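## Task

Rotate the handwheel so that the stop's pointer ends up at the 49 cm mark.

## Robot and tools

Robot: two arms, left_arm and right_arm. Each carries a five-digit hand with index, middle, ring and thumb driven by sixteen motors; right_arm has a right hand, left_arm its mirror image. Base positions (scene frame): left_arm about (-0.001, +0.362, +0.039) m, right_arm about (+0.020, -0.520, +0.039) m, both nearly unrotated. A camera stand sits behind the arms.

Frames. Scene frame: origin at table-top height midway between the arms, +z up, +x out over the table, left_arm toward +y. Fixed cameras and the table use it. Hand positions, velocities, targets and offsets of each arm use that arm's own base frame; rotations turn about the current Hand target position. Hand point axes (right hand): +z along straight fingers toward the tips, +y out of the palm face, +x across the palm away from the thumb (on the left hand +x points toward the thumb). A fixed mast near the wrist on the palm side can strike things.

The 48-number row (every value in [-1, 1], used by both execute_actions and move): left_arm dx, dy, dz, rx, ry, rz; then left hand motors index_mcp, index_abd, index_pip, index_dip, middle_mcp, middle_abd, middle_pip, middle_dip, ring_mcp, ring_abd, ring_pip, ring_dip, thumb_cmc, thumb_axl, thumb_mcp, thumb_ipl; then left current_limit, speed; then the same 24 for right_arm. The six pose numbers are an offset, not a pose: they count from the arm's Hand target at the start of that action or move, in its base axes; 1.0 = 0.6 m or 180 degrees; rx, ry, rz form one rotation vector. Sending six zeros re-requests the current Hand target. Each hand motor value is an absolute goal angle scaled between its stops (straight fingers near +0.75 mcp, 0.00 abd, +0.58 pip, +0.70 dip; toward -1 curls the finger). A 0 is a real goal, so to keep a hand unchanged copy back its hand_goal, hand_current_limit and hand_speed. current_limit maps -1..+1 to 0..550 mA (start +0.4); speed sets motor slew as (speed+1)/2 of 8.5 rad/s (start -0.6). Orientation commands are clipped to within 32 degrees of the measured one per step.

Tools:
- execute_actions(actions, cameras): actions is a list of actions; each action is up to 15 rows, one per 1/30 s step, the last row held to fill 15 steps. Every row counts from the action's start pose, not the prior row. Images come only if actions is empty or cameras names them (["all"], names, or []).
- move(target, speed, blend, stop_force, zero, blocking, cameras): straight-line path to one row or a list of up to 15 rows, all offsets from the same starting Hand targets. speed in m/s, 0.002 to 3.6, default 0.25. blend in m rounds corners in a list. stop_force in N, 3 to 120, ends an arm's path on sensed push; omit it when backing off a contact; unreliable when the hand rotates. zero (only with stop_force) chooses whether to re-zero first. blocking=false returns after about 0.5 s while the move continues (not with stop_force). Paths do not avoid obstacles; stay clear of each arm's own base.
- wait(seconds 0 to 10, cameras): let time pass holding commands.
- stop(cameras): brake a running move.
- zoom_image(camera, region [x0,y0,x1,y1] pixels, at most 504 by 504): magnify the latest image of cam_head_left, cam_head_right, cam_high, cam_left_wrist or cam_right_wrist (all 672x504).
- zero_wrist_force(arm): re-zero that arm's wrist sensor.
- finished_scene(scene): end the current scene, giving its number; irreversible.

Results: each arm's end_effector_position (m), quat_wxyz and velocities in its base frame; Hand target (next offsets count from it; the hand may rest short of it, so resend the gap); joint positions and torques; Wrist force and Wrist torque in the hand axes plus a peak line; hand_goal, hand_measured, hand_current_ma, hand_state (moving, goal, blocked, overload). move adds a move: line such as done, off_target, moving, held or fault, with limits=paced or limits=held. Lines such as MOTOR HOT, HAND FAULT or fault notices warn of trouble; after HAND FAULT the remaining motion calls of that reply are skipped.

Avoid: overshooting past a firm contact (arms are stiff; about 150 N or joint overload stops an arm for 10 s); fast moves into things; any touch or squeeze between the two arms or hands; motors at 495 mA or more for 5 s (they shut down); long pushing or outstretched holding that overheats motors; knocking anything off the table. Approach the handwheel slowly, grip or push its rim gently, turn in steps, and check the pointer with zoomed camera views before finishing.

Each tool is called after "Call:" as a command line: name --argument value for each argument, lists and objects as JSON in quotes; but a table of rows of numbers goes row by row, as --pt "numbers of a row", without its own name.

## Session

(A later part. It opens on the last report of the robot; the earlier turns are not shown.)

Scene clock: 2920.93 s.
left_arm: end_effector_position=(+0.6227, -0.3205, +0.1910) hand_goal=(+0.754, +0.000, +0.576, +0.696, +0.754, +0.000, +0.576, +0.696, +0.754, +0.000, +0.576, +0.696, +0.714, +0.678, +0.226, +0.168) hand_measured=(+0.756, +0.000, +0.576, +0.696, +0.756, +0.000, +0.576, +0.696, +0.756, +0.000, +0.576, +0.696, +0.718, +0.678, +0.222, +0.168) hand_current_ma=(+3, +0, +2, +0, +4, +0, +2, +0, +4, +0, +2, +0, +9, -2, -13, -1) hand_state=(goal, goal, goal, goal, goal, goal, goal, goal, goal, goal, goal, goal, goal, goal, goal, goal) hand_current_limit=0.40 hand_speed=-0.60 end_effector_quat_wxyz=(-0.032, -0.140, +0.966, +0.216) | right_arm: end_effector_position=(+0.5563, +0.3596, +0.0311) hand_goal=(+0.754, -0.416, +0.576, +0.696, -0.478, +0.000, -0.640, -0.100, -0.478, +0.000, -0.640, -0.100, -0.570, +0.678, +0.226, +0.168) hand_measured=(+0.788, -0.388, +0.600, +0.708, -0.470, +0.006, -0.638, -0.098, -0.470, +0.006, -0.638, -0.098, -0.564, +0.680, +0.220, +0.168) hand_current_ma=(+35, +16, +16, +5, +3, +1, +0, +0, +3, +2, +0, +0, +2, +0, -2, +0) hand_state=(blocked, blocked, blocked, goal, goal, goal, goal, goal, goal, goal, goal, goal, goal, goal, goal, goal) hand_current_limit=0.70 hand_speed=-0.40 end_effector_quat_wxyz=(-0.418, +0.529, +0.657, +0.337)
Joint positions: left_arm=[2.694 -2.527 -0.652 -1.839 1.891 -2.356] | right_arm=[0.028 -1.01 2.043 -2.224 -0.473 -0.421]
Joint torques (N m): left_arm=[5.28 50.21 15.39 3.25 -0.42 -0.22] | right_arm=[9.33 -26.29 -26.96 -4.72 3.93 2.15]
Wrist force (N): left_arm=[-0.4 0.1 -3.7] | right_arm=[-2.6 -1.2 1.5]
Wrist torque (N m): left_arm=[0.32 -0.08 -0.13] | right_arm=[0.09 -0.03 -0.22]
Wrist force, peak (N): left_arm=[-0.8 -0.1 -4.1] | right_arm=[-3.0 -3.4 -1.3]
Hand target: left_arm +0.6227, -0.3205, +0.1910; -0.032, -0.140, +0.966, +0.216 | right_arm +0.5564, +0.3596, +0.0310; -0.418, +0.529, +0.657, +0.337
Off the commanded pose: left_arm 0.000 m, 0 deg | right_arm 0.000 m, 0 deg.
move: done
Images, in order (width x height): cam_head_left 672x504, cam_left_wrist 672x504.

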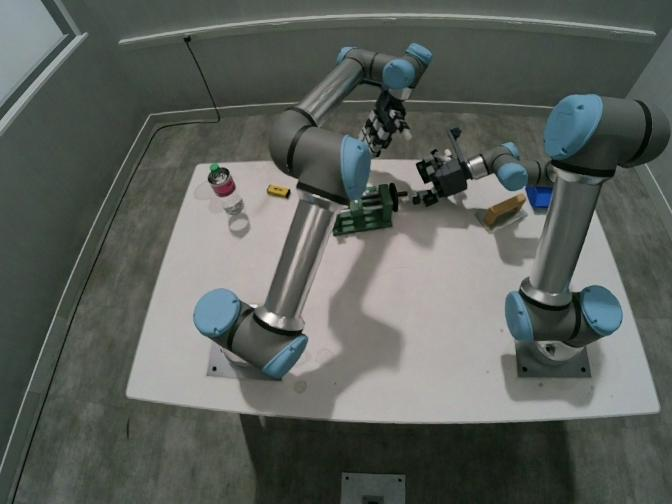

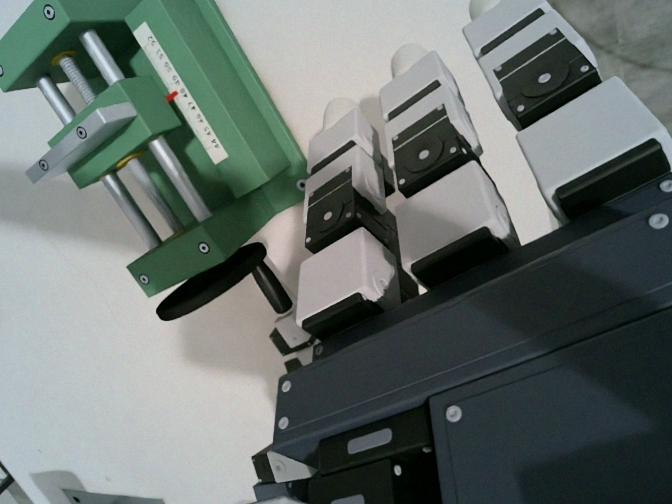

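Call:
move --pt "0 0 0 0 0 0 0.754 0 0.576 0.696 0.754 0 0.576 0.696 0.754 0 0.576 0.696 0.714 0.678 0.226 0.168 0.4 -0.6 0.0109 0.0023 -0.0062 0 0 0 0.754 -0.417 0.576 0.696 -0.479 0 -0.64 -0.1 -0.479 0 -0.64 -0.1 -0.571 0.678 0.226 0.168 0.7 -0.4" --pt "0 0 0 0 0 0 0.754 0 0.576 0.696 0.754 0 0.576 0.696 0.754 0 0.576 0.696 0.714 0.678 0.226 0.168 0.4 -0.6 0.0158 0.0034 0.0205 0 0 0 0.754 -0.417 0.576 0.696 -0.479 0 -0.64 -0.1 -0.479 0 -0.64 -0.1 -0.571 0.678 0.226 0.168 0.7 -0.4" --pt "0 0 0 0 0 0 0.754 0 0.576 0.696 0.754 0 0.576 0.696 0.754 0 0.576 0.696 0.714 0.678 0.226 0.168 0.4 -0.6 0.0148 0.0032 0.0587 0 0 0 0.754 -0.417 0.576 0.696 -0.479 0 -0.64 -0.1 -0.479 0 -0.64 -0.1 -0.571 0.678 0.226 0.168 0.7 -0.4" --pt "0 0 0 0 0 0 0.754 0 0.576 0.696 0.754 0 0.576 0.696 0.754 0 0.576 0.696 0.714 0.678 0.226 0.168 0.4 -0.6 0.0042 0.0009 0.0855 0 0 0 0.754 -0.417 0.576 0.696 -0.479 0 -0.64 -0.1 -0.479 0 -0.64 -0.1 -0.571 0.678 0.226 0.168 0.7 -0.4" --pt "0 0 0 0 0 0 0.754 0 0.576 0.696 0.754 0 0.576 0.696 0.754 0 0.576 0.696 0.714 0.678 0.226 0.168 0.4 -0.6 -0.0127 -0.0027 0.1015 0 0 0 0.754 -0.417 0.576 0.696 -0.479 0 -0.64 -0.1 -0.479 0 -0.64 -0.1 -0.571 0.678 0.226 0.168 0.7 -0.4" --pt "0 0 0 0 0 0 0.754 0 0.576 0.696 0.754 0 0.576 0.696 0.754 0 0.576 0.696 0.714 0.678 0.226 0.168 0.4 -0.6 -0.0321 -0.0069 0.1095 0 0 0 0.754 -0.417 0.576 0.696 -0.479 0 -0.64 -0.1 -0.479 0 -0.64 -0.1 -0.571 0.678 0.226 0.168 0.7 -0.4" --pt "0 0 0 0 0 0 0.754 0 0.576 0.696 0.754 0 0.576 0.696 0.754 0 0.576 0.696 0.714 0.678 0.226 0.168 0.4 -0.6 -0.0518 -0.0111 0.11 0 0 0 0.754 -0.417 0.576 0.696 -0.479 0 -0.64 -0.1 -0.479 0 -0.64 -0.1 -0.571 0.678 0.226 0.168 0.7 -0.4" --pt "0 0 0 0 0 0 0.754 0 0.576 0.696 0.754 0 0.576 0.696 0.754 0 0.576 0.696 0.714 0.678 0.226 0.168 0.4 -0.6 -0.0673 -0.0144 0.1047 0 0 0 0.754 -0.417 0.576 0.696 -0.479 0 -0.64 -0.1 -0.479 0 -0.64 -0.1 -0.571 0.678 0.226 0.168 0.7 -0.4" --pt "0 0 0 0 0 0 0.754 0 0.576 0.696 0.754 0 0.576 0.696 0.754 0 0.576 0.696 0.714 0.678 0.226 0.168 0.4 -0.6 -0.0608 -0.013 0.118 0 0 0 0.754 -0.417 0.576 0.696 -0.479 0 -0.64 -0.1 -0.479 0 -0.64 -0.1 -0.571 0.678 0.226 0.168 0.7 -0.4" --pt "0 0 0 0 0 0 0.754 0 0.576 0.696 0.754 0 0.576 0.696 0.754 0 0.576 0.696 0.714 0.678 0.226 0.168 0.4 -0.6 -0.0712 -0.0153 0.112 0 0 0 0.754 -0.417 0.576 0.696 -0.479 0 -0.64 -0.1 -0.479 0 -0.64 -0.1 -0.571 0.678 0.226 0.168 0.7 -0.4" --pt "0 0 0 0 0 0 0.754 0 0.576 0.696 0.754 0 0.576 0.696 0.754 0 0.576 0.696 0.714 0.678 0.226 0.168 0.4 -0.6 -0.08 -0.0171 0.1013 0 0 0 0.754 -0.417 0.576 0.696 -0.479 0 -0.64 -0.1 -0.479 0 -0.64 -0.1 -0.571 0.678 0.226 0.168 0.7 -0.4" --pt "0 0 0 0 0 0 0.754 0 0.576 0.696 0.754 0 0.576 0.696 0.754 0 0.576 0.696 0.714 0.678 0.226 0.168 0.4 -0.6 -0.0877 -0.0188 0.0913 0 0 0 0.754 -0.417 0.576 0.696 -0.479 0 -0.64 -0.1 -0.479 0 -0.64 -0.1 -0.571 0.678 0.226 0.168 0.7 -0.4" --pt "0 0 0 0 0 0 0.754 0 0.576 0.696 0.754 0 0.576 0.696 0.754 0 0.576 0.696 0.714 0.678 0.226 0.168 0.4 -0.6 -0.0983 -0.021 0.0822 0 0 0 0.754 -0.417 0.576 0.696 -0.479 0 -0.64 -0.1 -0.479 0 -0.64 -0.1 -0.571 0.678 0.226 0.168 0.7 -0.4" --pt "0 0 0 0 0 0 0.754 0 0.576 0.696 0.754 0 0.576 0.696 0.754 0 0.576 0.696 0.714 0.678 0.226 0.168 0.4 -0.6 -0.1032 -0.0221 0.0638 0 0 0 0.754 -0.417 0.576 0.696 -0.479 0 -0.64 -0.1 -0.479 0 -0.64 -0.1 -0.571 0.678 0.226 0.168 0.7 -0.4" --pt "0 0 0 0 0 0 0.754 0 0.576 0.696 0.754 0 0.576 0.696 0.754 0 0.576 0.696 0.714 0.678 0.226 0.168 0.4 -0.6 -0.1032 -0.0221 0.0425 0 0 0 0.754 -0.417 0.576 0.696 -0.479 0 -0.64 -0.1 -0.479 0 -0.64 -0.1 -0.571 0.678 0.226 0.168 0.7 -0.4" --blend '[0.002,0.003,0.003,0.004,0.004,0.004,0.004,0.001,0.001,0.002,0.003,0.003,0.003,0.003,0]' --speed 0.06 --cameras '["cam_head_left","cam_left_wrist"]'

Call:
zoom_image --camera "cam_head_left" --region '[380, 160, 460, 220]'

Call:
zoom_image --camera "cam_left_wrist" --region '[150, 220, 350, 370]'

Scene clock: 2961.13 s.
left_arm: end_effector_position=(+0.6227, -0.3205, +0.1910) hand_goal=(+0.754, +0.000, +0.576, +0.696, +0.754, +0.000, +0.576, +0.696, +0.754, +0.000, +0.576, +0.696, +0.714, +0.678, +0.226, +0.168) hand_measured=(+0.756, +0.000, +0.576, +0.696, +0.756, +0.000, +0.576, +0.696, +0.756, +0.000, +0.576, +0.696, +0.718, +0.678, +0.222, +0.168) hand_current_ma=(+3, +0, +2, +0, +4, +0, +2, +0, +4, +0, +2, +0, +9, -2, -13, -1) hand_state=(goal, goal, goal, goal, goal, goal, goal, goal, goal, goal, goal, goal, goal, goal, goal, goal) hand_current_limit=0.40 hand_speed=-0.60 end_effector_quat_wxyz=(-0.032, -0.140, +0.966, +0.216) | right_arm: end_effector_position=(+0.4945, +0.3463, +0.0566) hand_goal=(+0.754, -0.416, +0.576, +0.696, -0.478, +0.000, -0.640, -0.100, -0.478, +0.000, -0.640, -0.100, -0.570, +0.678, +0.226, +0.168) hand_measured=(+0.752, -0.406, +0.574, +0.694, -0.470, +0.006, -0.638, -0.098, -0.470, +0.006, -0.638, -0.098, -0.564, +0.680, +0.220, +0.168) hand_current_ma=(+0, +3, +0, +0, +3, +1, +0, +0, +3, +2, +0, +0, +2, +0, -2, +0) hand_state=(goal, goal, goal, goal, goal, goal, goal, goal, goal, goal, goal, goal, goal, goal, goal, goal) hand_current_limit=0.70 hand_speed=-0.40 end_effector_quat_wxyz=(-0.418, +0.529, +0.657, +0.337)
Joint positions: left_arm=[2.694 -2.527 -0.652 -1.839 1.891 -2.356] | right_arm=[0.002 -1.171 2.213 -2.188 -0.483 -0.472]
Joint torques (N m): left_arm=[4.66 49.34 15.1 3.19 -0.5 -0.14] | right_arm=[8.39 -20.96 -3.62 -4.5 3.57 2.18]
Wrist force (N): left_arm=[-0.6 -0.4 -3.6] | right_arm=[-1.7 -0.2 0.2]
Wrist torque (N m): left_arm=[0.25 -0.05 -0.13] | right_arm=[0.12 0.06 -0.14]
Wrist force, peak (N): left_arm=[-0.5 -0.1 -4.1] | right_arm=[-5.2 1.3 1.7]
Hand target: left_arm +0.6227, -0.3205, +0.1910; -0.032, -0.140, +0.966, +0.216 | right_arm +0.4944, +0.3464, +0.0565; -0.418, +0.529, +0.657, +0.337
Off the commanded pose: left_arm 0.000 m, 0 deg | right_arm 0.000 m, 0 deg.
move: done
Images, in order (width x height): cam_head_left 672x504, cam_left_wrist 672x504.

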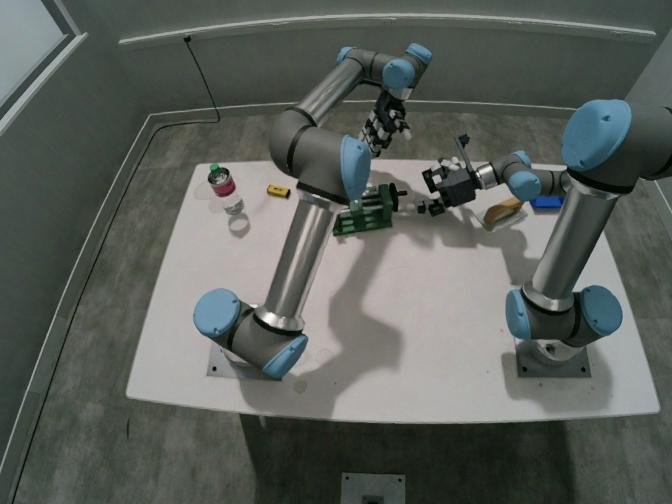

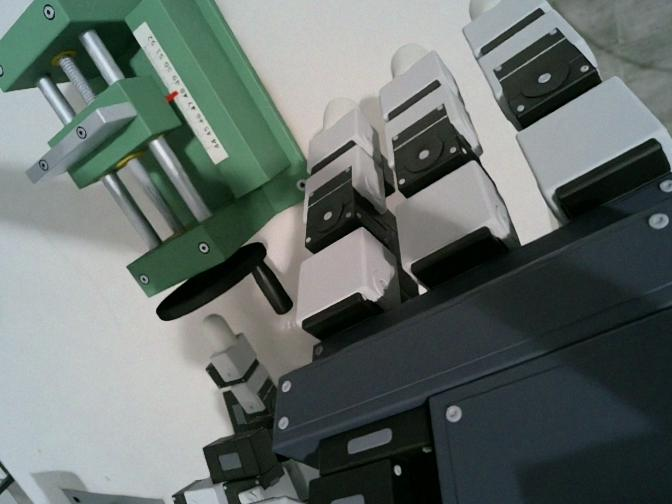

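Scaled by 6.300 from the camera's 672x504 image, which has a finer 960x720 frame.

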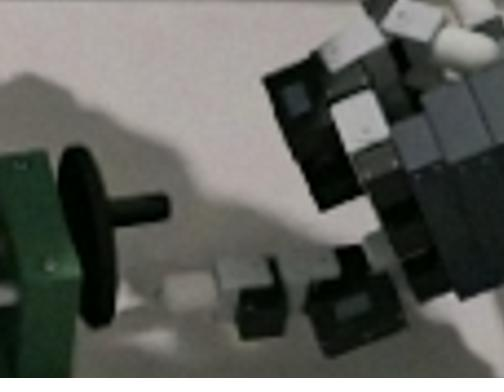

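Scaled by 2.520 from the camera's 672x504 image, which has a finer 960x720 frame.

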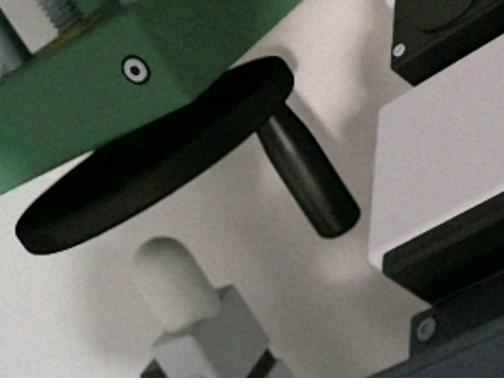

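Call:
move --pt "0 0 0 0 0 0 0.754 0 0.576 0.696 0.754 0 0.576 0.696 0.754 0 0.576 0.696 0.714 0.678 0.226 0.168 0.4 -0.6 0.0587 0.0126 -0.0137 0 0 0 0.754 -0.417 0.576 0.696 -0.479 0 -0.64 -0.1 -0.479 0 -0.64 -0.1 -0.571 0.678 0.226 0.168 0.7 -0.4" --pt "0 0 0 0 0 0 0.754 0 0.576 0.696 0.754 0 0.576 0.696 0.754 0 0.576 0.696 0.714 0.678 0.226 0.168 0.4 -0.6 0.0864 0.0185 -0.052 0 0 0 0.754 -0.417 0.576 0.696 -0.479 0 -0.64 -0.1 -0.479 0 -0.64 -0.1 -0.571 0.678 0.226 0.168 0.7 -0.4" --pt "0 0 0 0 0 0 0.754 0 0.576 0.696 0.754 0 0.576 0.696 0.754 0 0.576 0.696 0.714 0.678 0.226 0.168 0.4 -0.6 0.0929 0.0199 -0.0387 0 0 0 0.754 -0.417 0.576 0.696 -0.479 0 -0.64 -0.1 -0.479 0 -0.64 -0.1 -0.571 0.678 0.226 0.168 0.7 -0.4" --pt "0 0 0 0 0 0 0.754 0 0.576 0.696 0.754 0 0.576 0.696 0.754 0 0.576 0.696 0.714 0.678 0.226 0.168 0.4 -0.6 0.1002 0.0215 -0.032 0 0 0 0.754 -0.417 0.576 0.696 -0.479 0 -0.64 -0.1 -0.479 0 -0.64 -0.1 -0.571 0.678 0.226 0.168 0.7 -0.4" --pt "0 0 0 0 0 0 0.754 0 0.576 0.696 0.754 0 0.576 0.696 0.754 0 0.576 0.696 0.714 0.678 0.226 0.168 0.4 -0.6 0.11 0.0236 -0.0203 0 0 0 0.754 -0.417 0.576 0.696 -0.479 0 -0.64 -0.1 -0.479 0 -0.64 -0.1 -0.571 0.678 0.226 0.168 0.7 -0.4" --pt "0 0 0 0 0 0 0.754 0 0.576 0.696 0.754 0 0.576 0.696 0.754 0 0.576 0.696 0.714 0.678 0.226 0.168 0.4 -0.6 0.1169 0.025 -0.0043 0 0 0 0.754 -0.417 0.576 0.696 -0.479 0 -0.64 -0.1 -0.479 0 -0.64 -0.1 -0.571 0.678 0.226 0.168 0.7 -0.4" --pt "0 0 0 0 0 0 0.754 0 0.576 0.696 0.754 0 0.576 0.696 0.754 0 0.576 0.696 0.714 0.678 0.226 0.168 0.4 -0.6 0.118 0.0253 0.0162 0 0 0 0.754 -0.417 0.576 0.696 -0.479 0 -0.64 -0.1 -0.479 0 -0.64 -0.1 -0.571 0.678 0.226 0.168 0.7 -0.4" --pt "0 0 0 0 0 0 0.754 0 0.576 0.696 0.754 0 0.576 0.696 0.754 0 0.576 0.696 0.714 0.678 0.226 0.168 0.4 -0.6 0.1074 0.023 0.043 0 0 0 0.754 -0.417 0.576 0.696 -0.479 0 -0.64 -0.1 -0.479 0 -0.64 -0.1 -0.571 0.678 0.226 0.168 0.7 -0.4" --pt "0 0 0 0 0 0 0.754 0 0.576 0.696 0.754 0 0.576 0.696 0.754 0 0.576 0.696 0.714 0.678 0.226 0.168 0.4 -0.6 0.0905 0.0194 0.059 0 0 0 0.754 -0.417 0.576 0.696 -0.479 0 -0.64 -0.1 -0.479 0 -0.64 -0.1 -0.571 0.678 0.226 0.168 0.7 -0.4" --pt "0 0 0 0 0 0 0.754 0 0.576 0.696 0.754 0 0.576 0.696 0.754 0 0.576 0.696 0.714 0.678 0.226 0.168 0.4 -0.6 0.0711 0.0152 0.067 0 0 0 0.754 -0.417 0.576 0.696 -0.479 0 -0.64 -0.1 -0.479 0 -0.64 -0.1 -0.571 0.678 0.226 0.168 0.7 -0.4" --pt "0 0 0 0 0 0 0.754 0 0.576 0.696 0.754 0 0.576 0.696 0.754 0 0.576 0.696 0.714 0.678 0.226 0.168 0.4 -0.6 0.0513 0.011 0.0675 0 0 0 0.754 -0.417 0.576 0.696 -0.479 0 -0.64 -0.1 -0.479 0 -0.64 -0.1 -0.571 0.678 0.226 0.168 0.7 -0.4" --pt "0 0 0 0 0 0 0.754 0 0.576 0.696 0.754 0 0.576 0.696 0.754 0 0.576 0.696 0.714 0.678 0.226 0.168 0.4 -0.6 0.0359 0.0077 0.0622 0 0 0 0.754 -0.417 0.576 0.696 -0.479 0 -0.64 -0.1 -0.479 0 -0.64 -0.1 -0.571 0.678 0.226 0.168 0.7 -0.4" --pt "0 0 0 0 0 0 0.754 0 0.576 0.696 0.754 0 0.576 0.696 0.754 0 0.576 0.696 0.714 0.678 0.226 0.168 0.4 -0.6 0.0424 0.0091 0.0755 0 0 0 0.754 -0.417 0.576 0.696 -0.479 0 -0.64 -0.1 -0.479 0 -0.64 -0.1 -0.571 0.678 0.226 0.168 0.7 -0.4" --pt "0 0 0 0 0 0 0.754 0 0.576 0.696 0.754 0 0.576 0.696 0.754 0 0.576 0.696 0.714 0.678 0.226 0.168 0.4 -0.6 0.0319 0.0068 0.0695 0 0 0 0.754 -0.417 0.576 0.696 -0.479 0 -0.64 -0.1 -0.479 0 -0.64 -0.1 -0.571 0.678 0.226 0.168 0.7 -0.4" --pt "0 0 0 0 0 0 0.754 0 0.576 0.696 0.754 0 0.576 0.696 0.754 0 0.576 0.696 0.714 0.678 0.226 0.168 0.4 -0.6 0.0231 0.005 0.0588 0 0 0 0.754 -0.417 0.576 0.696 -0.479 0 -0.64 -0.1 -0.479 0 -0.64 -0.1 -0.571 0.678 0.226 0.168 0.7 -0.4" --blend '[0.004,0.002,0.003,0.003,0.003,0.003,0.004,0.004,0.004,0.004,0.004,0.001,0.001,0.002,0]' --speed '[0.15,0.12,0.06,0.06,0.06,0.06,0.06,0.06,0.06,0.06,0.06,0.06,0.06,0.06,0.06]' --cameras '["cam_head_left","cam_left_wrist"]'

Call:
zoom_image --camera "cam_head_left" --region '[380, 160, 460, 220]'

Call:
zoom_image --camera "cam_left_wrist" --region '[150, 220, 350, 370]'

Scene clock: 3017.87 s.
left_arm: end_effector_position=(+0.6227, -0.3205, +0.1910) hand_goal=(+0.754, +0.000, +0.576, +0.696, +0.754, +0.000, +0.576, +0.696, +0.754, +0.000, +0.576, +0.696, +0.714, +0.678, +0.226, +0.168) hand_measured=(+0.756, +0.000, +0.576, +0.696, +0.756, +0.000, +0.576, +0.696, +0.756, +0.000, +0.576, +0.696, +0.718, +0.678, +0.222, +0.168) hand_current_ma=(+3, +0, +2, +0, +4, +0, +2, +0, +4, +0, +2, +0, +9, -2, -13, -1) hand_state=(goal, goal, goal, goal, goal, goal, goal, goal, goal, goal, goal, goal, goal, goal, goal, goal) hand_current_limit=0.40 hand_speed=-0.60 end_effector_quat_wxyz=(-0.032, -0.140, +0.966, +0.216) | right_arm: end_effector_position=(+0.5084, +0.3494, +0.0919) hand_goal=(+0.754, -0.416, +0.576, +0.696, -0.478, +0.000, -0.640, -0.100, -0.478, +0.000, -0.640, -0.100, -0.570, +0.678, +0.226, +0.168) hand_measured=(+0.698, -0.418, +0.544, +0.684, -0.470, +0.006, -0.638, -0.098, -0.470, +0.006, -0.638, -0.098, -0.564, +0.680, +0.220, +0.168) hand_current_ma=(-81, +0, -27, -5, +3, +1, +0, +0, +3, +2, +0, +0, +2, +0, -2, +0) hand_state=(blocked, goal, blocked, goal, goal, goal, goal, goal, goal, goal, goal, goal, goal, goal, goal, goal) hand_current_limit=0.70 hand_speed=-0.40 end_effector_quat_wxyz=(-0.418, +0.529, +0.657, +0.337)
Joint positions: left_arm=[2.694 -2.527 -0.652 -1.839 1.891 -2.356] | right_arm=[0.009 -1.23 2.156 -2.084 -0.48 -0.459]
Joint torques (N m): left_arm=[3.96 50.27 15.21 3.09 -0.56 -0.76] | right_arm=[-8.61 -19.66 -3.14 -3.82 -1.09 -2.84]
Wrist force (N): left_arm=[-0.5 -0.1 -3.8] | right_arm=[-2.1 2.8 -2.4]
Wrist torque (N m): left_arm=[0.31 -0.07 -0.13] | right_arm=[0.17 0.08 0.06]
Wrist force, peak (N): left_arm=[-0.8 0.0 -4.1] | right_arm=[-6.1 -0.6 -1.2]
Hand target: left_arm +0.6227, -0.3205, +0.1910; -0.032, -0.140, +0.966, +0.216 | right_arm +0.5083, +0.3494, +0.0918; -0.418, +0.529, +0.657, +0.337
Off the commanded pose: left_arm 0.000 m, 0 deg | right_arm 0.000 m, 0 deg.
move: done
Images, in order (width x height): cam_head_left 672x504, cam_left_wrist 672x504.

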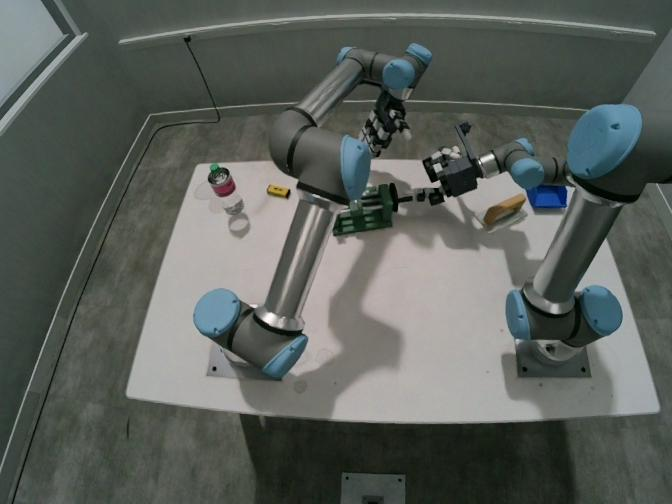

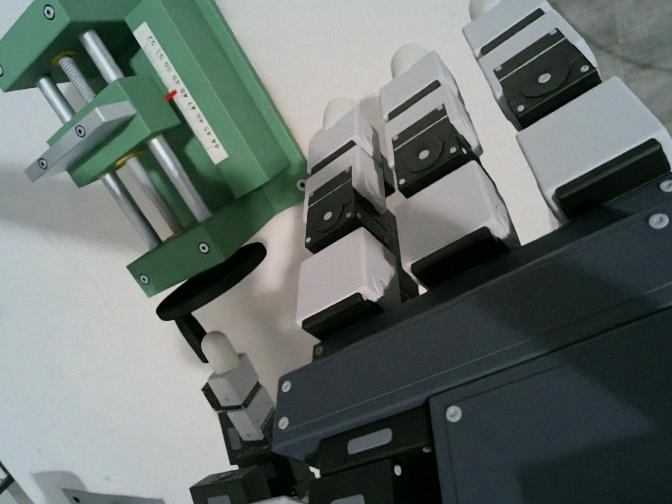

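Scaled by 6.300 from the camera's 672x504 image, which has a finer 960x720 frame.

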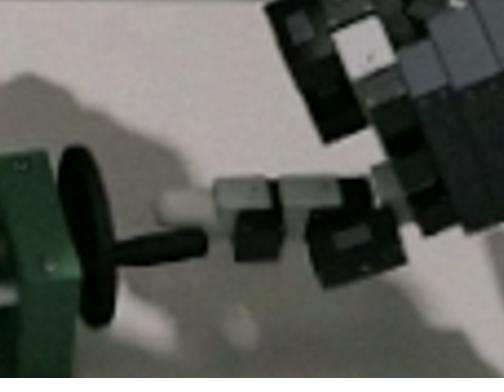

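Scaled by 2.520 from the camera's 672x504 image, which has a finer 960x720 frame.

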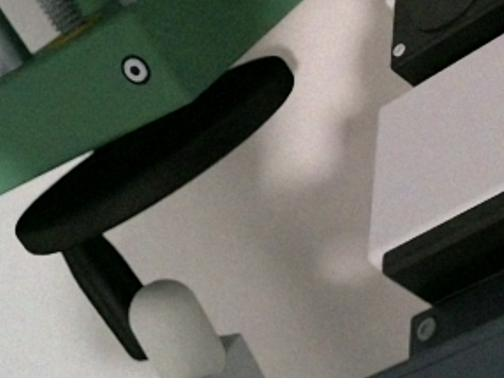

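Call:
move --pt "0 0 0 0 0 0 0.754 0 0.576 0.696 0.754 0 0.576 0.696 0.754 0 0.576 0.696 0.714 0.678 0.226 0.168 0.4 -0.6 0.0127 0.0027 0.0158 0 0 0 0.754 -0.417 0.576 0.696 -0.479 0 -0.64 -0.1 -0.479 0 -0.64 -0.1 -0.571 0.678 0.226 0.168 0.7 -0.4" --pt "0 0 0 0 0 0 0.754 0 0.576 0.696 0.754 0 0.576 0.696 0.754 0 0.576 0.696 0.714 0.678 0.226 0.168 0.4 -0.6 -0.0036 -0.0008 0.0042 0 0 0 0.754 -0.417 0.576 0.696 -0.479 0 -0.64 -0.1 -0.479 0 -0.64 -0.1 -0.571 0.678 0.226 0.168 0.7 -0.4" --pt "0 0 0 0 0 0 0.754 0 0.576 0.696 0.754 0 0.576 0.696 0.754 0 0.576 0.696 0.714 0.678 0.226 0.168 0.4 -0.6 -0.0134 -0.0029 -0.0125 0 0 0 0.754 -0.417 0.576 0.696 -0.479 0 -0.64 -0.1 -0.479 0 -0.64 -0.1 -0.571 0.678 0.226 0.168 0.7 -0.4" --pt "0 0 0 0 0 0 0.754 0 0.576 0.696 0.754 0 0.576 0.696 0.754 0 0.576 0.696 0.714 0.678 0.226 0.168 0.4 -0.6 -0.0207 -0.0044 -0.0275 0 0 0 0.754 -0.417 0.576 0.696 -0.479 0 -0.64 -0.1 -0.479 0 -0.64 -0.1 -0.571 0.678 0.226 0.168 0.7 -0.4" --pt "0 0 0 0 0 0 0.754 0 0.576 0.696 0.754 0 0.576 0.696 0.754 0 0.576 0.696 0.714 0.678 0.226 0.168 0.4 -0.6 -0.0231 -0.005 -0.0408 0 0 0 0.754 -0.417 0.576 0.696 -0.479 0 -0.64 -0.1 -0.479 0 -0.64 -0.1 -0.571 0.678 0.226 0.168 0.7 -0.4" --pt "0 0 0 0 0 0 0.754 0 0.576 0.696 0.754 0 0.576 0.696 0.754 0 0.576 0.696 0.714 0.678 0.226 0.168 0.4 -0.6 -0.0231 -0.005 -0.0588 0 0 0 0.754 -0.417 0.576 0.696 -0.479 0 -0.64 -0.1 -0.479 0 -0.64 -0.1 -0.571 0.678 0.226 0.168 0.7 -0.4" --pt "0 0 0 0 0 0 0.754 0 0.576 0.696 0.754 0 0.576 0.696 0.754 0 0.576 0.696 0.714 0.678 0.226 0.168 0.4 -0.6 -0.0183 -0.0039 -0.0408 0 0 0 0.754 -0.417 0.576 0.696 -0.479 0 -0.64 -0.1 -0.479 0 -0.64 -0.1 -0.571 0.678 0.226 0.168 0.7 -0.4" --pt "0 0 0 0 0 0 0.754 0 0.576 0.696 0.754 0 0.576 0.696 0.754 0 0.576 0.696 0.714 0.678 0.226 0.168 0.4 -0.6 -0.0109 -0.0023 -0.0575 0 0 0 0.754 -0.417 0.576 0.696 -0.479 0 -0.64 -0.1 -0.479 0 -0.64 -0.1 -0.571 0.678 0.226 0.168 0.7 -0.4" --pt "0 0 0 0 0 0 0.754 0 0.576 0.696 0.754 0 0.576 0.696 0.754 0 0.576 0.696 0.714 0.678 0.226 0.168 0.4 -0.6 -0.009 -0.0019 -0.0742 0 0 0 0.754 -0.417 0.576 0.696 -0.479 0 -0.64 -0.1 -0.479 0 -0.64 -0.1 -0.571 0.678 0.226 0.168 0.7 -0.4" --pt "0 0 0 0 0 0 0.754 0 0.576 0.696 0.754 0 0.576 0.696 0.754 0 0.576 0.696 0.714 0.678 0.226 0.168 0.4 -0.6 -0.0003 -0.0001 -0.0892 0 0 0 0.754 -0.417 0.576 0.696 -0.479 0 -0.64 -0.1 -0.479 0 -0.64 -0.1 -0.571 0.678 0.226 0.168 0.7 -0.4" --pt "0 0 0 0 0 0 0.754 0 0.576 0.696 0.754 0 0.576 0.696 0.754 0 0.576 0.696 0.714 0.678 0.226 0.168 0.4 -0.6 0.0143 0.0031 -0.1 0 0 0 0.754 -0.417 0.576 0.696 -0.479 0 -0.64 -0.1 -0.479 0 -0.64 -0.1 -0.571 0.678 0.226 0.168 0.7 -0.4" --pt "0 0 0 0 0 0 0.754 0 0.576 0.696 0.754 0 0.576 0.696 0.754 0 0.576 0.696 0.714 0.678 0.226 0.168 0.4 -0.6 0.0037 0.0008 -0.1033 0 0 0 0.754 -0.417 0.576 0.696 -0.479 0 -0.64 -0.1 -0.479 0 -0.64 -0.1 -0.571 0.678 0.226 0.168 0.7 -0.4" --pt "0 0 0 0 0 0 0.754 0 0.576 0.696 0.754 0 0.576 0.696 0.754 0 0.576 0.696 0.714 0.678 0.226 0.168 0.4 -0.6 0.035 0.0075 -0.1058 0 0 0 0.754 -0.417 0.576 0.696 -0.479 0 -0.64 -0.1 -0.479 0 -0.64 -0.1 -0.571 0.678 0.226 0.168 0.7 -0.4" --pt "0 0 0 0 0 0 0.754 0 0.576 0.696 0.754 0 0.576 0.696 0.754 0 0.576 0.696 0.714 0.678 0.226 0.168 0.4 -0.6 0.0584 0.0125 -0.105 0 0 0 0.754 -0.417 0.576 0.696 -0.479 0 -0.64 -0.1 -0.479 0 -0.64 -0.1 -0.571 0.678 0.226 0.168 0.7 -0.4" --pt "0 0 0 0 0 0 0.754 0 0.576 0.696 0.754 0 0.576 0.696 0.754 0 0.576 0.696 0.714 0.678 0.226 0.168 0.4 -0.6 0.0698 0.0149 -0.0975 0 0 0 0.754 -0.417 0.576 0.696 -0.479 0 -0.64 -0.1 -0.479 0 -0.64 -0.1 -0.571 0.678 0.226 0.168 0.7 -0.4" --blend '[0.002,0.002,0.003,0.003,0.003,0.001,0.001,0.003,0.003,0.003,0.001,0.001,0.003,0.003,0]' --speed 0.06 --cameras '["cam_head_left","cam_left_wrist"]'

Call:
zoom_image --camera "cam_head_left" --region '[380, 160, 460, 220]'

Call:
zoom_image --camera "cam_left_wrist" --region '[150, 220, 350, 370]'

Call:
zoom_image --camera "cam_left_wrist" --region '[145, 60, 205, 120]'

Scene clock: 3057.63 s.
left_arm: end_effector_position=(+0.6227, -0.3205, +0.1910) hand_goal=(+0.754, +0.000, +0.576, +0.696, +0.754, +0.000, +0.576, +0.696, +0.754, +0.000, +0.576, +0.696, +0.714, +0.678, +0.226, +0.168) hand_measured=(+0.756, +0.000, +0.576, +0.696, +0.756, +0.000, +0.576, +0.696, +0.756, +0.000, +0.576, +0.696, +0.718, +0.678, +0.222, +0.168) hand_current_ma=(+3, +0, +2, +0, +4, +0, +2, +0, +4, +0, +2, +0, +9, -2, -13, -1) hand_state=(goal, goal, goal, goal, goal, goal, goal, goal, goal, goal, goal, goal, goal, goal, goal, goal) hand_current_limit=0.40 hand_speed=-0.60 end_effector_quat_wxyz=(-0.032, -0.140, +0.966, +0.216) | right_arm: end_effector_position=(+0.5501, +0.3583, +0.0332) hand_goal=(+0.754, -0.416, +0.576, +0.696, -0.478, +0.000, -0.640, -0.100, -0.478, +0.000, -0.640, -0.100, -0.570, +0.678, +0.226, +0.168) hand_measured=(+0.794, -0.388, +0.600, +0.708, -0.470, +0.006, -0.638, -0.098, -0.470, +0.006, -0.638, -0.098, -0.564, +0.680, +0.220, +0.168) hand_current_ma=(+43, +16, +17, +5, +3, +1, +0, +0, +3, +2, +0, +0, +2, +0, -2, +0) hand_state=(blocked, blocked, blocked, goal, goal, goal, goal, goal, goal, goal, goal, goal, goal, goal, goal, goal) hand_current_limit=0.70 hand_speed=-0.40 end_effector_quat_wxyz=(-0.418, +0.529, +0.657, +0.337)
Joint positions: left_arm=[2.694 -2.527 -0.652 -1.839 1.891 -2.356] | right_arm=[0.025 -1.025 2.061 -2.224 -0.474 -0.426]
Joint torques (N m): left_arm=[2.86 50.86 14.92 2.93 -0.44 -1.01] | right_arm=[9.16 -26.74 -26.22 -0.17 4.05 2.13]
Wrist force (N): left_arm=[-0.4 0.0 -3.5] | right_arm=[-1.8 -2.4 2.5]
Wrist torque (N m): left_arm=[0.29 -0.08 -0.12] | right_arm=[0.09 -0.10 -0.17]
Wrist force, peak (N): left_arm=[-0.7 0.2 -4.1] | right_arm=[-2.5 3.0 -2.1]
Hand target: left_arm +0.6227, -0.3205, +0.1910; -0.032, -0.140, +0.966, +0.216 | right_arm +0.5502, +0.3583, +0.0333; -0.418, +0.529, +0.657, +0.337
Off the commanded pose: left_arm 0.000 m, 0 deg | right_arm 0.000 m, 0 deg.
move: done
Images, in order (width x height): cam_head_left 672x504, cam_left_wrist 672x504.

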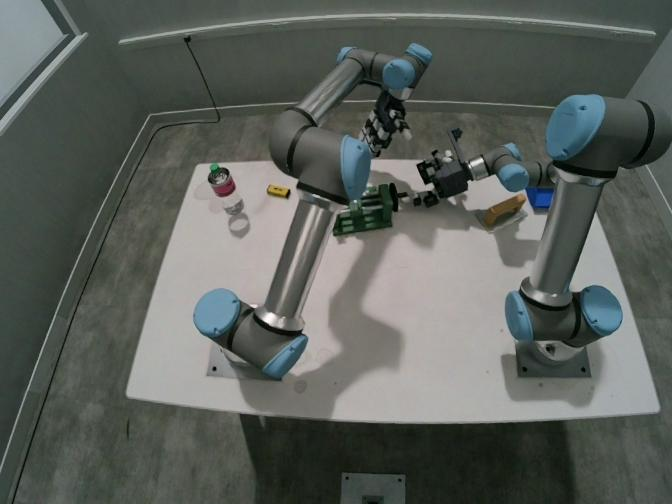

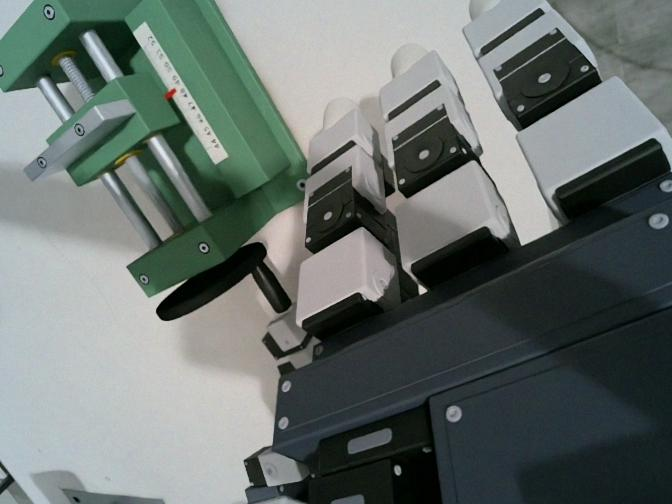

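Scaled by 6.300 from the camera's 672x504 image, which has a finer 960x720 frame.

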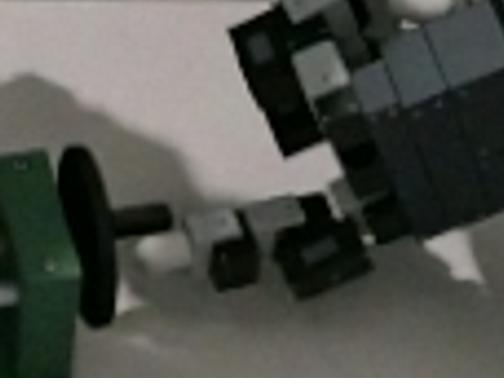

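Scaled by 2.520 from the camera's 672x504 image, which has a finer 960x720 frame.

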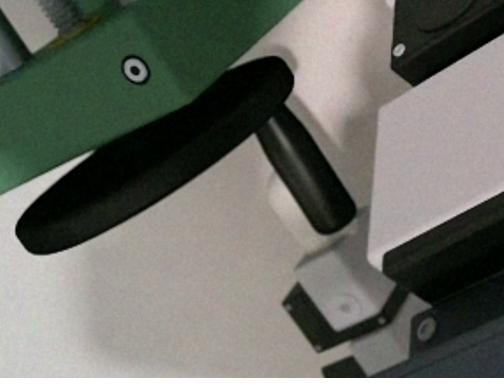

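Scaled by 8.400 from the camera's 672x504 image, which has a finer 960x720 frame.

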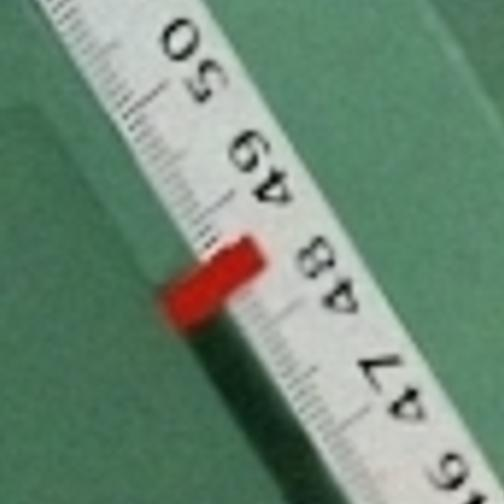

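Call:
move --pt "0 0 0 0 0 0 0.754 0 0.576 0.696 0.754 0 0.576 0.696 0.754 0 0.576 0.696 0.714 0.678 0.226 0.168 0.4 -0.6 -0.0065 -0.0014 -0.0133 0 0 0 0.754 -0.417 0.576 0.696 -0.479 0 -0.64 -0.1 -0.479 0 -0.64 -0.1 -0.571 0.678 0.226 0.168 0.7 -0.4" --pt "0 0 0 0 0 0 0.754 0 0.576 0.696 0.754 0 0.576 0.696 0.754 0 0.576 0.696 0.714 0.678 0.226 0.168 0.4 -0.6 0.0016 0.0003 0 0 0 0 0.754 -0.417 0.576 0.696 -0.479 0 -0.64 -0.1 -0.479 0 -0.64 -0.1 -0.571 0.678 0.226 0.168 0.7 -0.4" --pt "0 0 0 0 0 0 0.754 0 0.576 0.696 0.754 0 0.576 0.696 0.754 0 0.576 0.696 0.714 0.678 0.226 0.168 0.4 -0.6 0.0171 0.0037 0.0183 0 0 0 0.754 -0.417 0.576 0.696 -0.479 0 -0.64 -0.1 -0.479 0 -0.64 -0.1 -0.571 0.678 0.226 0.168 0.7 -0.4" --pt "0 0 0 0 0 0 0.754 0 0.576 0.696 0.754 0 0.576 0.696 0.754 0 0.576 0.696 0.714 0.678 0.226 0.168 0.4 -0.6 0.024 0.0051 0.0343 0 0 0 0.754 -0.417 0.576 0.696 -0.479 0 -0.64 -0.1 -0.479 0 -0.64 -0.1 -0.571 0.678 0.226 0.168 0.7 -0.4" --pt "0 0 0 0 0 0 0.754 0 0.576 0.696 0.754 0 0.576 0.696 0.754 0 0.576 0.696 0.714 0.678 0.226 0.168 0.4 -0.6 0.0251 0.0054 0.0548 0 0 0 0.754 -0.417 0.576 0.696 -0.479 0 -0.64 -0.1 -0.479 0 -0.64 -0.1 -0.571 0.678 0.226 0.168 0.7 -0.4" --pt "0 0 0 0 0 0 0.754 0 0.576 0.696 0.754 0 0.576 0.696 0.754 0 0.576 0.696 0.714 0.678 0.226 0.168 0.4 -0.6 0.0145 0.0031 0.0817 0 0 0 0.754 -0.417 0.576 0.696 -0.479 0 -0.64 -0.1 -0.479 0 -0.64 -0.1 -0.571 0.678 0.226 0.168 0.7 -0.4" --pt "0 0 0 0 0 0 0.754 0 0.576 0.696 0.754 0 0.576 0.696 0.754 0 0.576 0.696 0.714 0.678 0.226 0.168 0.4 -0.6 -0.0024 -0.0005 0.0977 0 0 0 0.754 -0.417 0.576 0.696 -0.479 0 -0.64 -0.1 -0.479 0 -0.64 -0.1 -0.571 0.678 0.226 0.168 0.7 -0.4" --pt "0 0 0 0 0 0 0.754 0 0.576 0.696 0.754 0 0.576 0.696 0.754 0 0.576 0.696 0.714 0.678 0.226 0.168 0.4 -0.6 -0.0218 -0.0047 0.1057 0 0 0 0.754 -0.417 0.576 0.696 -0.479 0 -0.64 -0.1 -0.479 0 -0.64 -0.1 -0.571 0.678 0.226 0.168 0.7 -0.4" --pt "0 0 0 0 0 0 0.754 0 0.576 0.696 0.754 0 0.576 0.696 0.754 0 0.576 0.696 0.714 0.678 0.226 0.168 0.4 -0.6 -0.0416 -0.0089 0.1062 0 0 0 0.754 -0.417 0.576 0.696 -0.479 0 -0.64 -0.1 -0.479 0 -0.64 -0.1 -0.571 0.678 0.226 0.168 0.7 -0.4" --pt "0 0 0 0 0 0 0.754 0 0.576 0.696 0.754 0 0.576 0.696 0.754 0 0.576 0.696 0.714 0.678 0.226 0.168 0.4 -0.6 -0.0571 -0.0122 0.1008 0 0 0 0.754 -0.417 0.576 0.696 -0.479 0 -0.64 -0.1 -0.479 0 -0.64 -0.1 -0.571 0.678 0.226 0.168 0.7 -0.4" --pt "0 0 0 0 0 0 0.754 0 0.576 0.696 0.754 0 0.576 0.696 0.754 0 0.576 0.696 0.714 0.678 0.226 0.168 0.4 -0.6 -0.0505 -0.0108 0.1142 0 0 0 0.754 -0.417 0.576 0.696 -0.479 0 -0.64 -0.1 -0.479 0 -0.64 -0.1 -0.571 0.678 0.226 0.168 0.7 -0.4" --pt "0 0 0 0 0 0 0.754 0 0.576 0.696 0.754 0 0.576 0.696 0.754 0 0.576 0.696 0.714 0.678 0.226 0.168 0.4 -0.6 -0.0636 -0.0136 0.105 0 0 0 0.754 -0.417 0.576 0.696 -0.479 0 -0.64 -0.1 -0.479 0 -0.64 -0.1 -0.571 0.678 0.226 0.168 0.7 -0.4" --pt "0 0 0 0 0 0 0.754 0 0.576 0.696 0.754 0 0.576 0.696 0.754 0 0.576 0.696 0.714 0.678 0.226 0.168 0.4 -0.6 -0.0587 -0.0126 0.1133 0 0 0 0.754 -0.417 0.576 0.696 -0.479 0 -0.64 -0.1 -0.479 0 -0.64 -0.1 -0.571 0.678 0.226 0.168 0.7 -0.4" --pt "0 0 0 0 0 0 0.754 0 0.576 0.696 0.754 0 0.576 0.696 0.754 0 0.576 0.696 0.714 0.678 0.226 0.168 0.4 -0.6 -0.0734 -0.0157 0.1017 0 0 0 0.754 -0.417 0.576 0.696 -0.479 0 -0.64 -0.1 -0.479 0 -0.64 -0.1 -0.571 0.678 0.226 0.168 0.7 -0.4" --pt "0 0 0 0 0 0 0.754 0 0.576 0.696 0.754 0 0.576 0.696 0.754 0 0.576 0.696 0.714 0.678 0.226 0.168 0.4 -0.6 -0.0831 -0.0178 0.085 0 0 0 0.754 -0.417 0.576 0.696 -0.479 0 -0.64 -0.1 -0.479 0 -0.64 -0.1 -0.571 0.678 0.226 0.168 0.7 -0.4" --blend '[0.001,0.002,0.003,0.003,0.004,0.004,0.004,0.004,0.004,0.001,0.001,0.001,0.001,0.002,0]' --speed 0.06 --cameras '["cam_head_left","cam_left_wrist"]'

Call:
zoom_image --camera "cam_head_left" --region '[380, 160, 460, 220]'

Call:
move --pt "0 0 0 0 0 0 0.754 0 0.576 0.696 0.754 0 0.576 0.696 0.754 0 0.576 0.696 0.714 0.678 0.226 0.168 0.4 -0.6 -0.0073 -0.0016 -0.015 0 0 0 0.754 -0.417 0.576 0.696 -0.479 0 -0.64 -0.1 -0.479 0 -0.64 -0.1 -0.571 0.678 0.226 0.168 0.7 -0.4" --pt "0 0 0 0 0 0 0.754 0 0.576 0.696 0.754 0 0.576 0.696 0.754 0 0.576 0.696 0.714 0.678 0.226 0.168 0.4 -0.6 -0.0098 -0.0021 -0.0283 0 0 0 0.754 -0.417 0.576 0.696 -0.479 0 -0.64 -0.1 -0.479 0 -0.64 -0.1 -0.571 0.678 0.226 0.168 0.7 -0.4" --pt "0 0 0 0 0 0 0.754 0 0.576 0.696 0.754 0 0.576 0.696 0.754 0 0.576 0.696 0.714 0.678 0.226 0.168 0.4 -0.6 -0.0098 -0.0021 -0.0463 0 0 0 0.754 -0.417 0.576 0.696 -0.479 0 -0.64 -0.1 -0.479 0 -0.64 -0.1 -0.571 0.678 0.226 0.168 0.7 -0.4" --pt "0 0 0 0 0 0 0.754 0 0.576 0.696 0.754 0 0.576 0.696 0.754 0 0.576 0.696 0.714 0.678 0.226 0.168 0.4 -0.6 -0.0049 -0.001 -0.0283 0 0 0 0.754 -0.417 0.576 0.696 -0.479 0 -0.64 -0.1 -0.479 0 -0.64 -0.1 -0.571 0.678 0.226 0.168 0.7 -0.4" --pt "0 0 0 0 0 0 0.754 0 0.576 0.696 0.754 0 0.576 0.696 0.754 0 0.576 0.696 0.714 0.678 0.226 0.168 0.4 -0.6 0.0024 0.0005 -0.045 0 0 0 0.754 -0.417 0.576 0.696 -0.479 0 -0.64 -0.1 -0.479 0 -0.64 -0.1 -0.571 0.678 0.226 0.168 0.7 -0.4" --pt "0 0 0 0 0 0 0.754 0 0.576 0.696 0.754 0 0.576 0.696 0.754 0 0.576 0.696 0.714 0.678 0.226 0.168 0.4 -0.6 0.0044 0.0009 -0.0617 0 0 0 0.754 -0.417 0.576 0.696 -0.479 0 -0.64 -0.1 -0.479 0 -0.64 -0.1 -0.571 0.678 0.226 0.168 0.7 -0.4" --pt "0 0 0 0 0 0 0.754 0 0.576 0.696 0.754 0 0.576 0.696 0.754 0 0.576 0.696 0.714 0.678 0.226 0.168 0.4 -0.6 0.013 0.0028 -0.0767 0 0 0 0.754 -0.417 0.576 0.696 -0.479 0 -0.64 -0.1 -0.479 0 -0.64 -0.1 -0.571 0.678 0.226 0.168 0.7 -0.4" --pt "0 0 0 0 0 0 0.754 0 0.576 0.696 0.754 0 0.576 0.696 0.754 0 0.576 0.696 0.714 0.678 0.226 0.168 0.4 -0.6 0.0277 0.0059 -0.0875 0 0 0 0.754 -0.417 0.576 0.696 -0.479 0 -0.64 -0.1 -0.479 0 -0.64 -0.1 -0.571 0.678 0.226 0.168 0.7 -0.4" --pt "0 0 0 0 0 0 0.754 0 0.576 0.696 0.754 0 0.576 0.696 0.754 0 0.576 0.696 0.714 0.678 0.226 0.168 0.4 -0.6 0.0171 0.0037 -0.0908 0 0 0 0.754 -0.417 0.576 0.696 -0.479 0 -0.64 -0.1 -0.479 0 -0.64 -0.1 -0.571 0.678 0.226 0.168 0.7 -0.4" --pt "0 0 0 0 0 0 0.754 0 0.576 0.696 0.754 0 0.576 0.696 0.754 0 0.576 0.696 0.714 0.678 0.226 0.168 0.4 -0.6 0.0484 0.0104 -0.0933 0 0 0 0.754 -0.417 0.576 0.696 -0.479 0 -0.64 -0.1 -0.479 0 -0.64 -0.1 -0.571 0.678 0.226 0.168 0.7 -0.4" --pt "0 0 0 0 0 0 0.754 0 0.576 0.696 0.754 0 0.576 0.696 0.754 0 0.576 0.696 0.714 0.678 0.226 0.168 0.4 -0.6 0.0717 0.0154 -0.0925 0 0 0 0.754 -0.417 0.576 0.696 -0.479 0 -0.64 -0.1 -0.479 0 -0.64 -0.1 -0.571 0.678 0.226 0.168 0.7 -0.4" --pt "0 0 0 0 0 0 0.754 0 0.576 0.696 0.754 0 0.576 0.696 0.754 0 0.576 0.696 0.714 0.678 0.226 0.168 0.4 -0.6 0.0831 0.0178 -0.085 0 0 0 0.754 -0.417 0.576 0.696 -0.479 0 -0.64 -0.1 -0.479 0 -0.64 -0.1 -0.571 0.678 0.226 0.168 0.7 -0.4" --blend '[0.003,0.003,0.001,0.001,0.003,0.003,0.003,0.001,0.001,0.003,0.003,0]' --speed 0.06 --cameras '["cam_head_left","cam_left_wrist"]'

Call:
zoom_image --camera "cam_head_left" --region '[380, 160, 460, 220]'

Call:
zoom_image --camera "cam_left_wrist" --region '[145, 60, 205, 120]'

Scene clock: 3124.80 s.
left_arm: end_effector_position=(+0.6227, -0.3205, +0.1910) hand_goal=(+0.754, +0.000, +0.576, +0.696, +0.754, +0.000, +0.576, +0.696, +0.754, +0.000, +0.576, +0.696, +0.714, +0.678, +0.226, +0.168) hand_measured=(+0.756, +0.000, +0.576, +0.696, +0.756, +0.000, +0.576, +0.696, +0.756, +0.000, +0.576, +0.696, +0.718, +0.678, +0.222, +0.168) hand_current_ma=(+3, +0, +2, +0, +4, +0, +2, +0, +4, +0, +2, +0, +9, -2, -13, -1) hand_state=(goal, goal, goal, goal, goal, goal, goal, goal, goal, goal, goal, goal, goal, goal, goal, goal) hand_current_limit=0.40 hand_speed=-0.60 end_effector_quat_wxyz=(-0.032, -0.140, +0.966, +0.216) | right_arm: end_effector_position=(+0.5004, +0.3477, +0.0844) hand_goal=(+0.754, -0.416, +0.576, +0.696, -0.478, +0.000, -0.640, -0.100, -0.478, +0.000, -0.640, -0.100, -0.570, +0.678, +0.226, +0.168) hand_measured=(+0.696, -0.430, +0.544, +0.684, -0.470, +0.006, -0.638, -0.098, -0.470, +0.006, -0.638, -0.098, -0.564, +0.680, +0.220, +0.168) hand_current_ma=(-84, -5, -28, -5, +3, +1, +0, +0, +3, +2, +0, +0, +2, +0, -2, +0) hand_state=(blocked, goal, blocked, goal, goal, goal, goal, goal, goal, goal, goal, goal, goal, goal, goal, goal) hand_current_limit=0.70 hand_speed=-0.40 end_effector_quat_wxyz=(-0.418, +0.529, +0.657, +0.337)
Joint positions: left_arm=[2.694 -2.527 -0.652 -1.839 1.891 -2.356] | right_arm=[0.005 -1.228 2.183 -2.106 -0.482 -0.466]
Joint torques (N m): left_arm=[1.98 51.19 14.86 2.8 -0.46 -1.73] | right_arm=[-7.84 -19.5 -1.56 -3.62 -1.2 -2.26]
Wrist force (N): left_arm=[-0.8 0.0 -3.7] | right_arm=[-1.0 2.2 -1.8]
Wrist torque (N m): left_arm=[0.32 -0.03 -0.16] | right_arm=[0.11 0.11 0.13]
Wrist force, peak (N): left_arm=[-0.6 0.2 -4.2] | right_arm=[-4.9 2.6 -1.8]
Hand target: left_arm +0.6227, -0.3205, +0.1910; -0.032, -0.140, +0.966, +0.216 | right_arm +0.5003, +0.3476, +0.0843; -0.418, +0.529, +0.657, +0.337
Off the commanded pose: left_arm 0.000 m, 0 deg | right_arm 0.000 m, 0 deg.
move: done
Images, in order (width x height): cam_head_left 672x504, cam_left_wrist 672x504.

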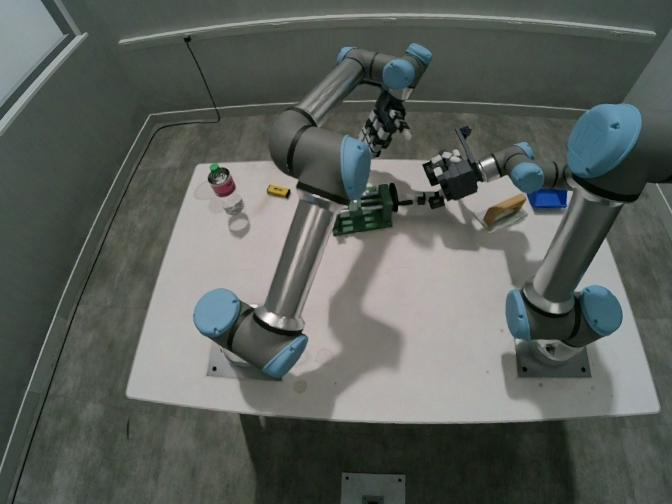

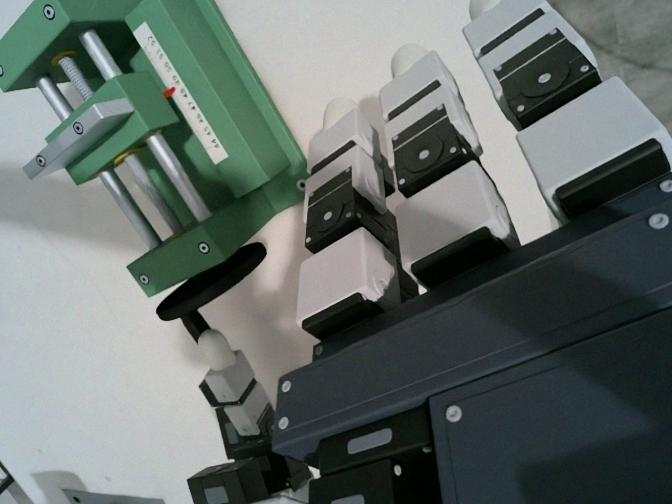

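Scaled by 6.300 from the camera's 672x504 image, which has a finer 960x720 frame.

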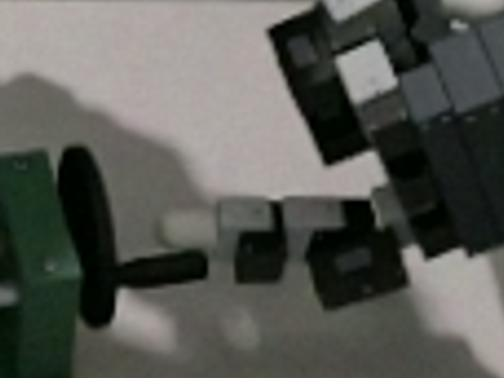

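Scene clock: 3127.60 s.
left_arm: end_effector_position=(+0.6227, -0.3205, +0.1910) hand_goal=(+0.754, +0.000, +0.576, +0.696, +0.754, +0.000, +0.576, +0.696, +0.754, +0.000, +0.576, +0.696, +0.714, +0.678, +0.226, +0.168) hand_measured=(+0.756, +0.000, +0.576, +0.696, +0.756, +0.000, +0.576, +0.696, +0.756, +0.000, +0.576, +0.696, +0.718, +0.678, +0.222, +0.168) hand_current_ma=(+3, +0, +2, +0, +4, +0, +2, +0, +4, +0, +2, +0, +9, -2, -13, -1) hand_state=(goal, goal, goal, goal, goal, goal, goal, goal, goal, goal, goal, goal, goal, goal, goal, goal) hand_current_limit=0.40 hand_speed=-0.60 end_effector_quat_wxyz=(-0.032, -0.140, +0.966, +0.216) | right_arm: end_effector_position=(+0.5501, +0.3583, +0.0332) hand_goal=(+0.754, -0.416, +0.576, +0.696, -0.478, +0.000, -0.640, -0.100, -0.478, +0.000, -0.640, -0.100, -0.570, +0.678, +0.226, +0.168) hand_measured=(+0.794, -0.390, +0.600, +0.708, -0.470, +0.006, -0.638, -0.098, -0.470, +0.006, -0.638, -0.098, -0.564, +0.680, +0.220, +0.168) hand_current_ma=(+43, +15, +17, +5, +3, +1, +0, +0, +3, +2, +0, +0, +2, +0, -2, +0) hand_state=(blocked, blocked, blocked, goal, goal, goal, goal, goal, goal, goal, goal, goal, goal, goal, goal, goal) hand_current_limit=0.70 hand_speed=-0.40 end_effector_quat_wxyz=(-0.418, +0.529, +0.657, +0.337)
Joint positions: left_arm=[2.694 -2.527 -0.652 -1.839 1.891 -2.356] | right_arm=[0.025 -1.025 2.061 -2.224 -0.474 -0.426]
Joint torques (N m): left_arm=[2.19 50.73 14.93 2.79 -0.53 -1.76] | right_arm=[9.74 -27.62 -25.06 -0.23 4.15 2.08]
Wrist force (N): left_arm=[-0.5 -0.4 -3.5] | right_arm=[-2.4 -2.7 2.2]
Wrist torque (N m): left_arm=[0.24 -0.06 -0.13] | right_arm=[0.08 -0.02 -0.23]
Wrist force, peak (N): left_arm=[-0.6 -0.2 -4.3] | right_arm=[-2.9 -3.2 -0.3]
Hand target: left_arm +0.6227, -0.3205, +0.1910; -0.032, -0.140, +0.966, +0.216 | right_arm +0.5502, +0.3583, +0.0333; -0.418, +0.529, +0.657, +0.337
Off the commanded pose: left_arm 0.000 m, 0 deg | right_arm 0.000 m, 0 deg.
move: done
Images, in order (width x height): cam_head_left 672x504, cam_left_wrist 672x504.

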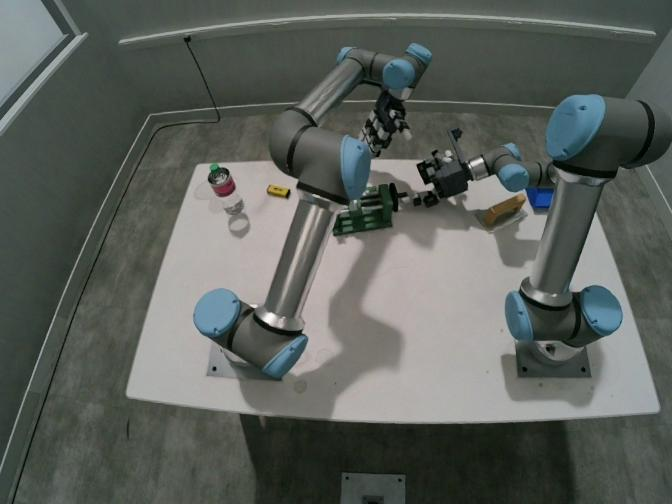

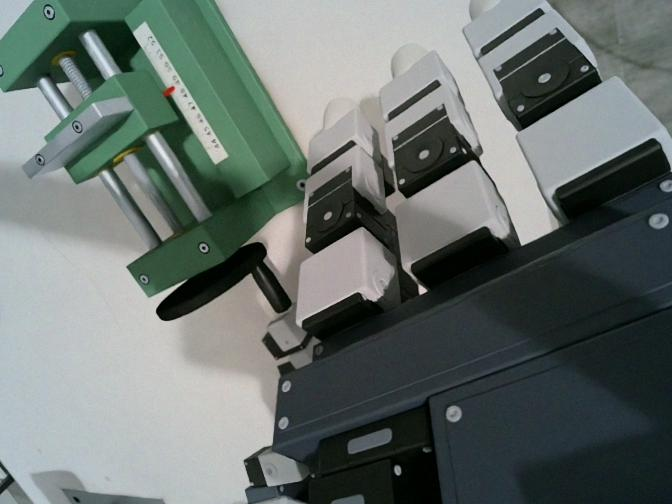

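Scaled by 6.300 from the camera's 672x504 image, which has a finer 960x720 frame.

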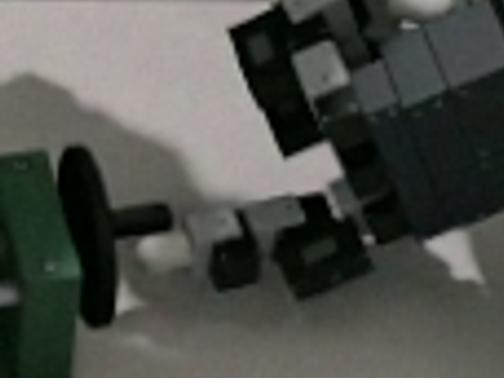

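Scaled by 8.400 from the camera's 672x504 image, which has a finer 960x720 frame.

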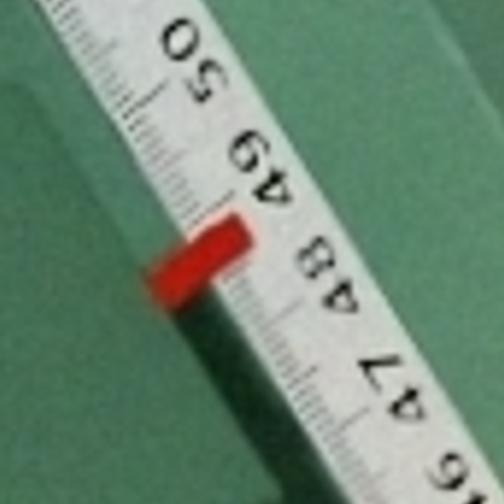

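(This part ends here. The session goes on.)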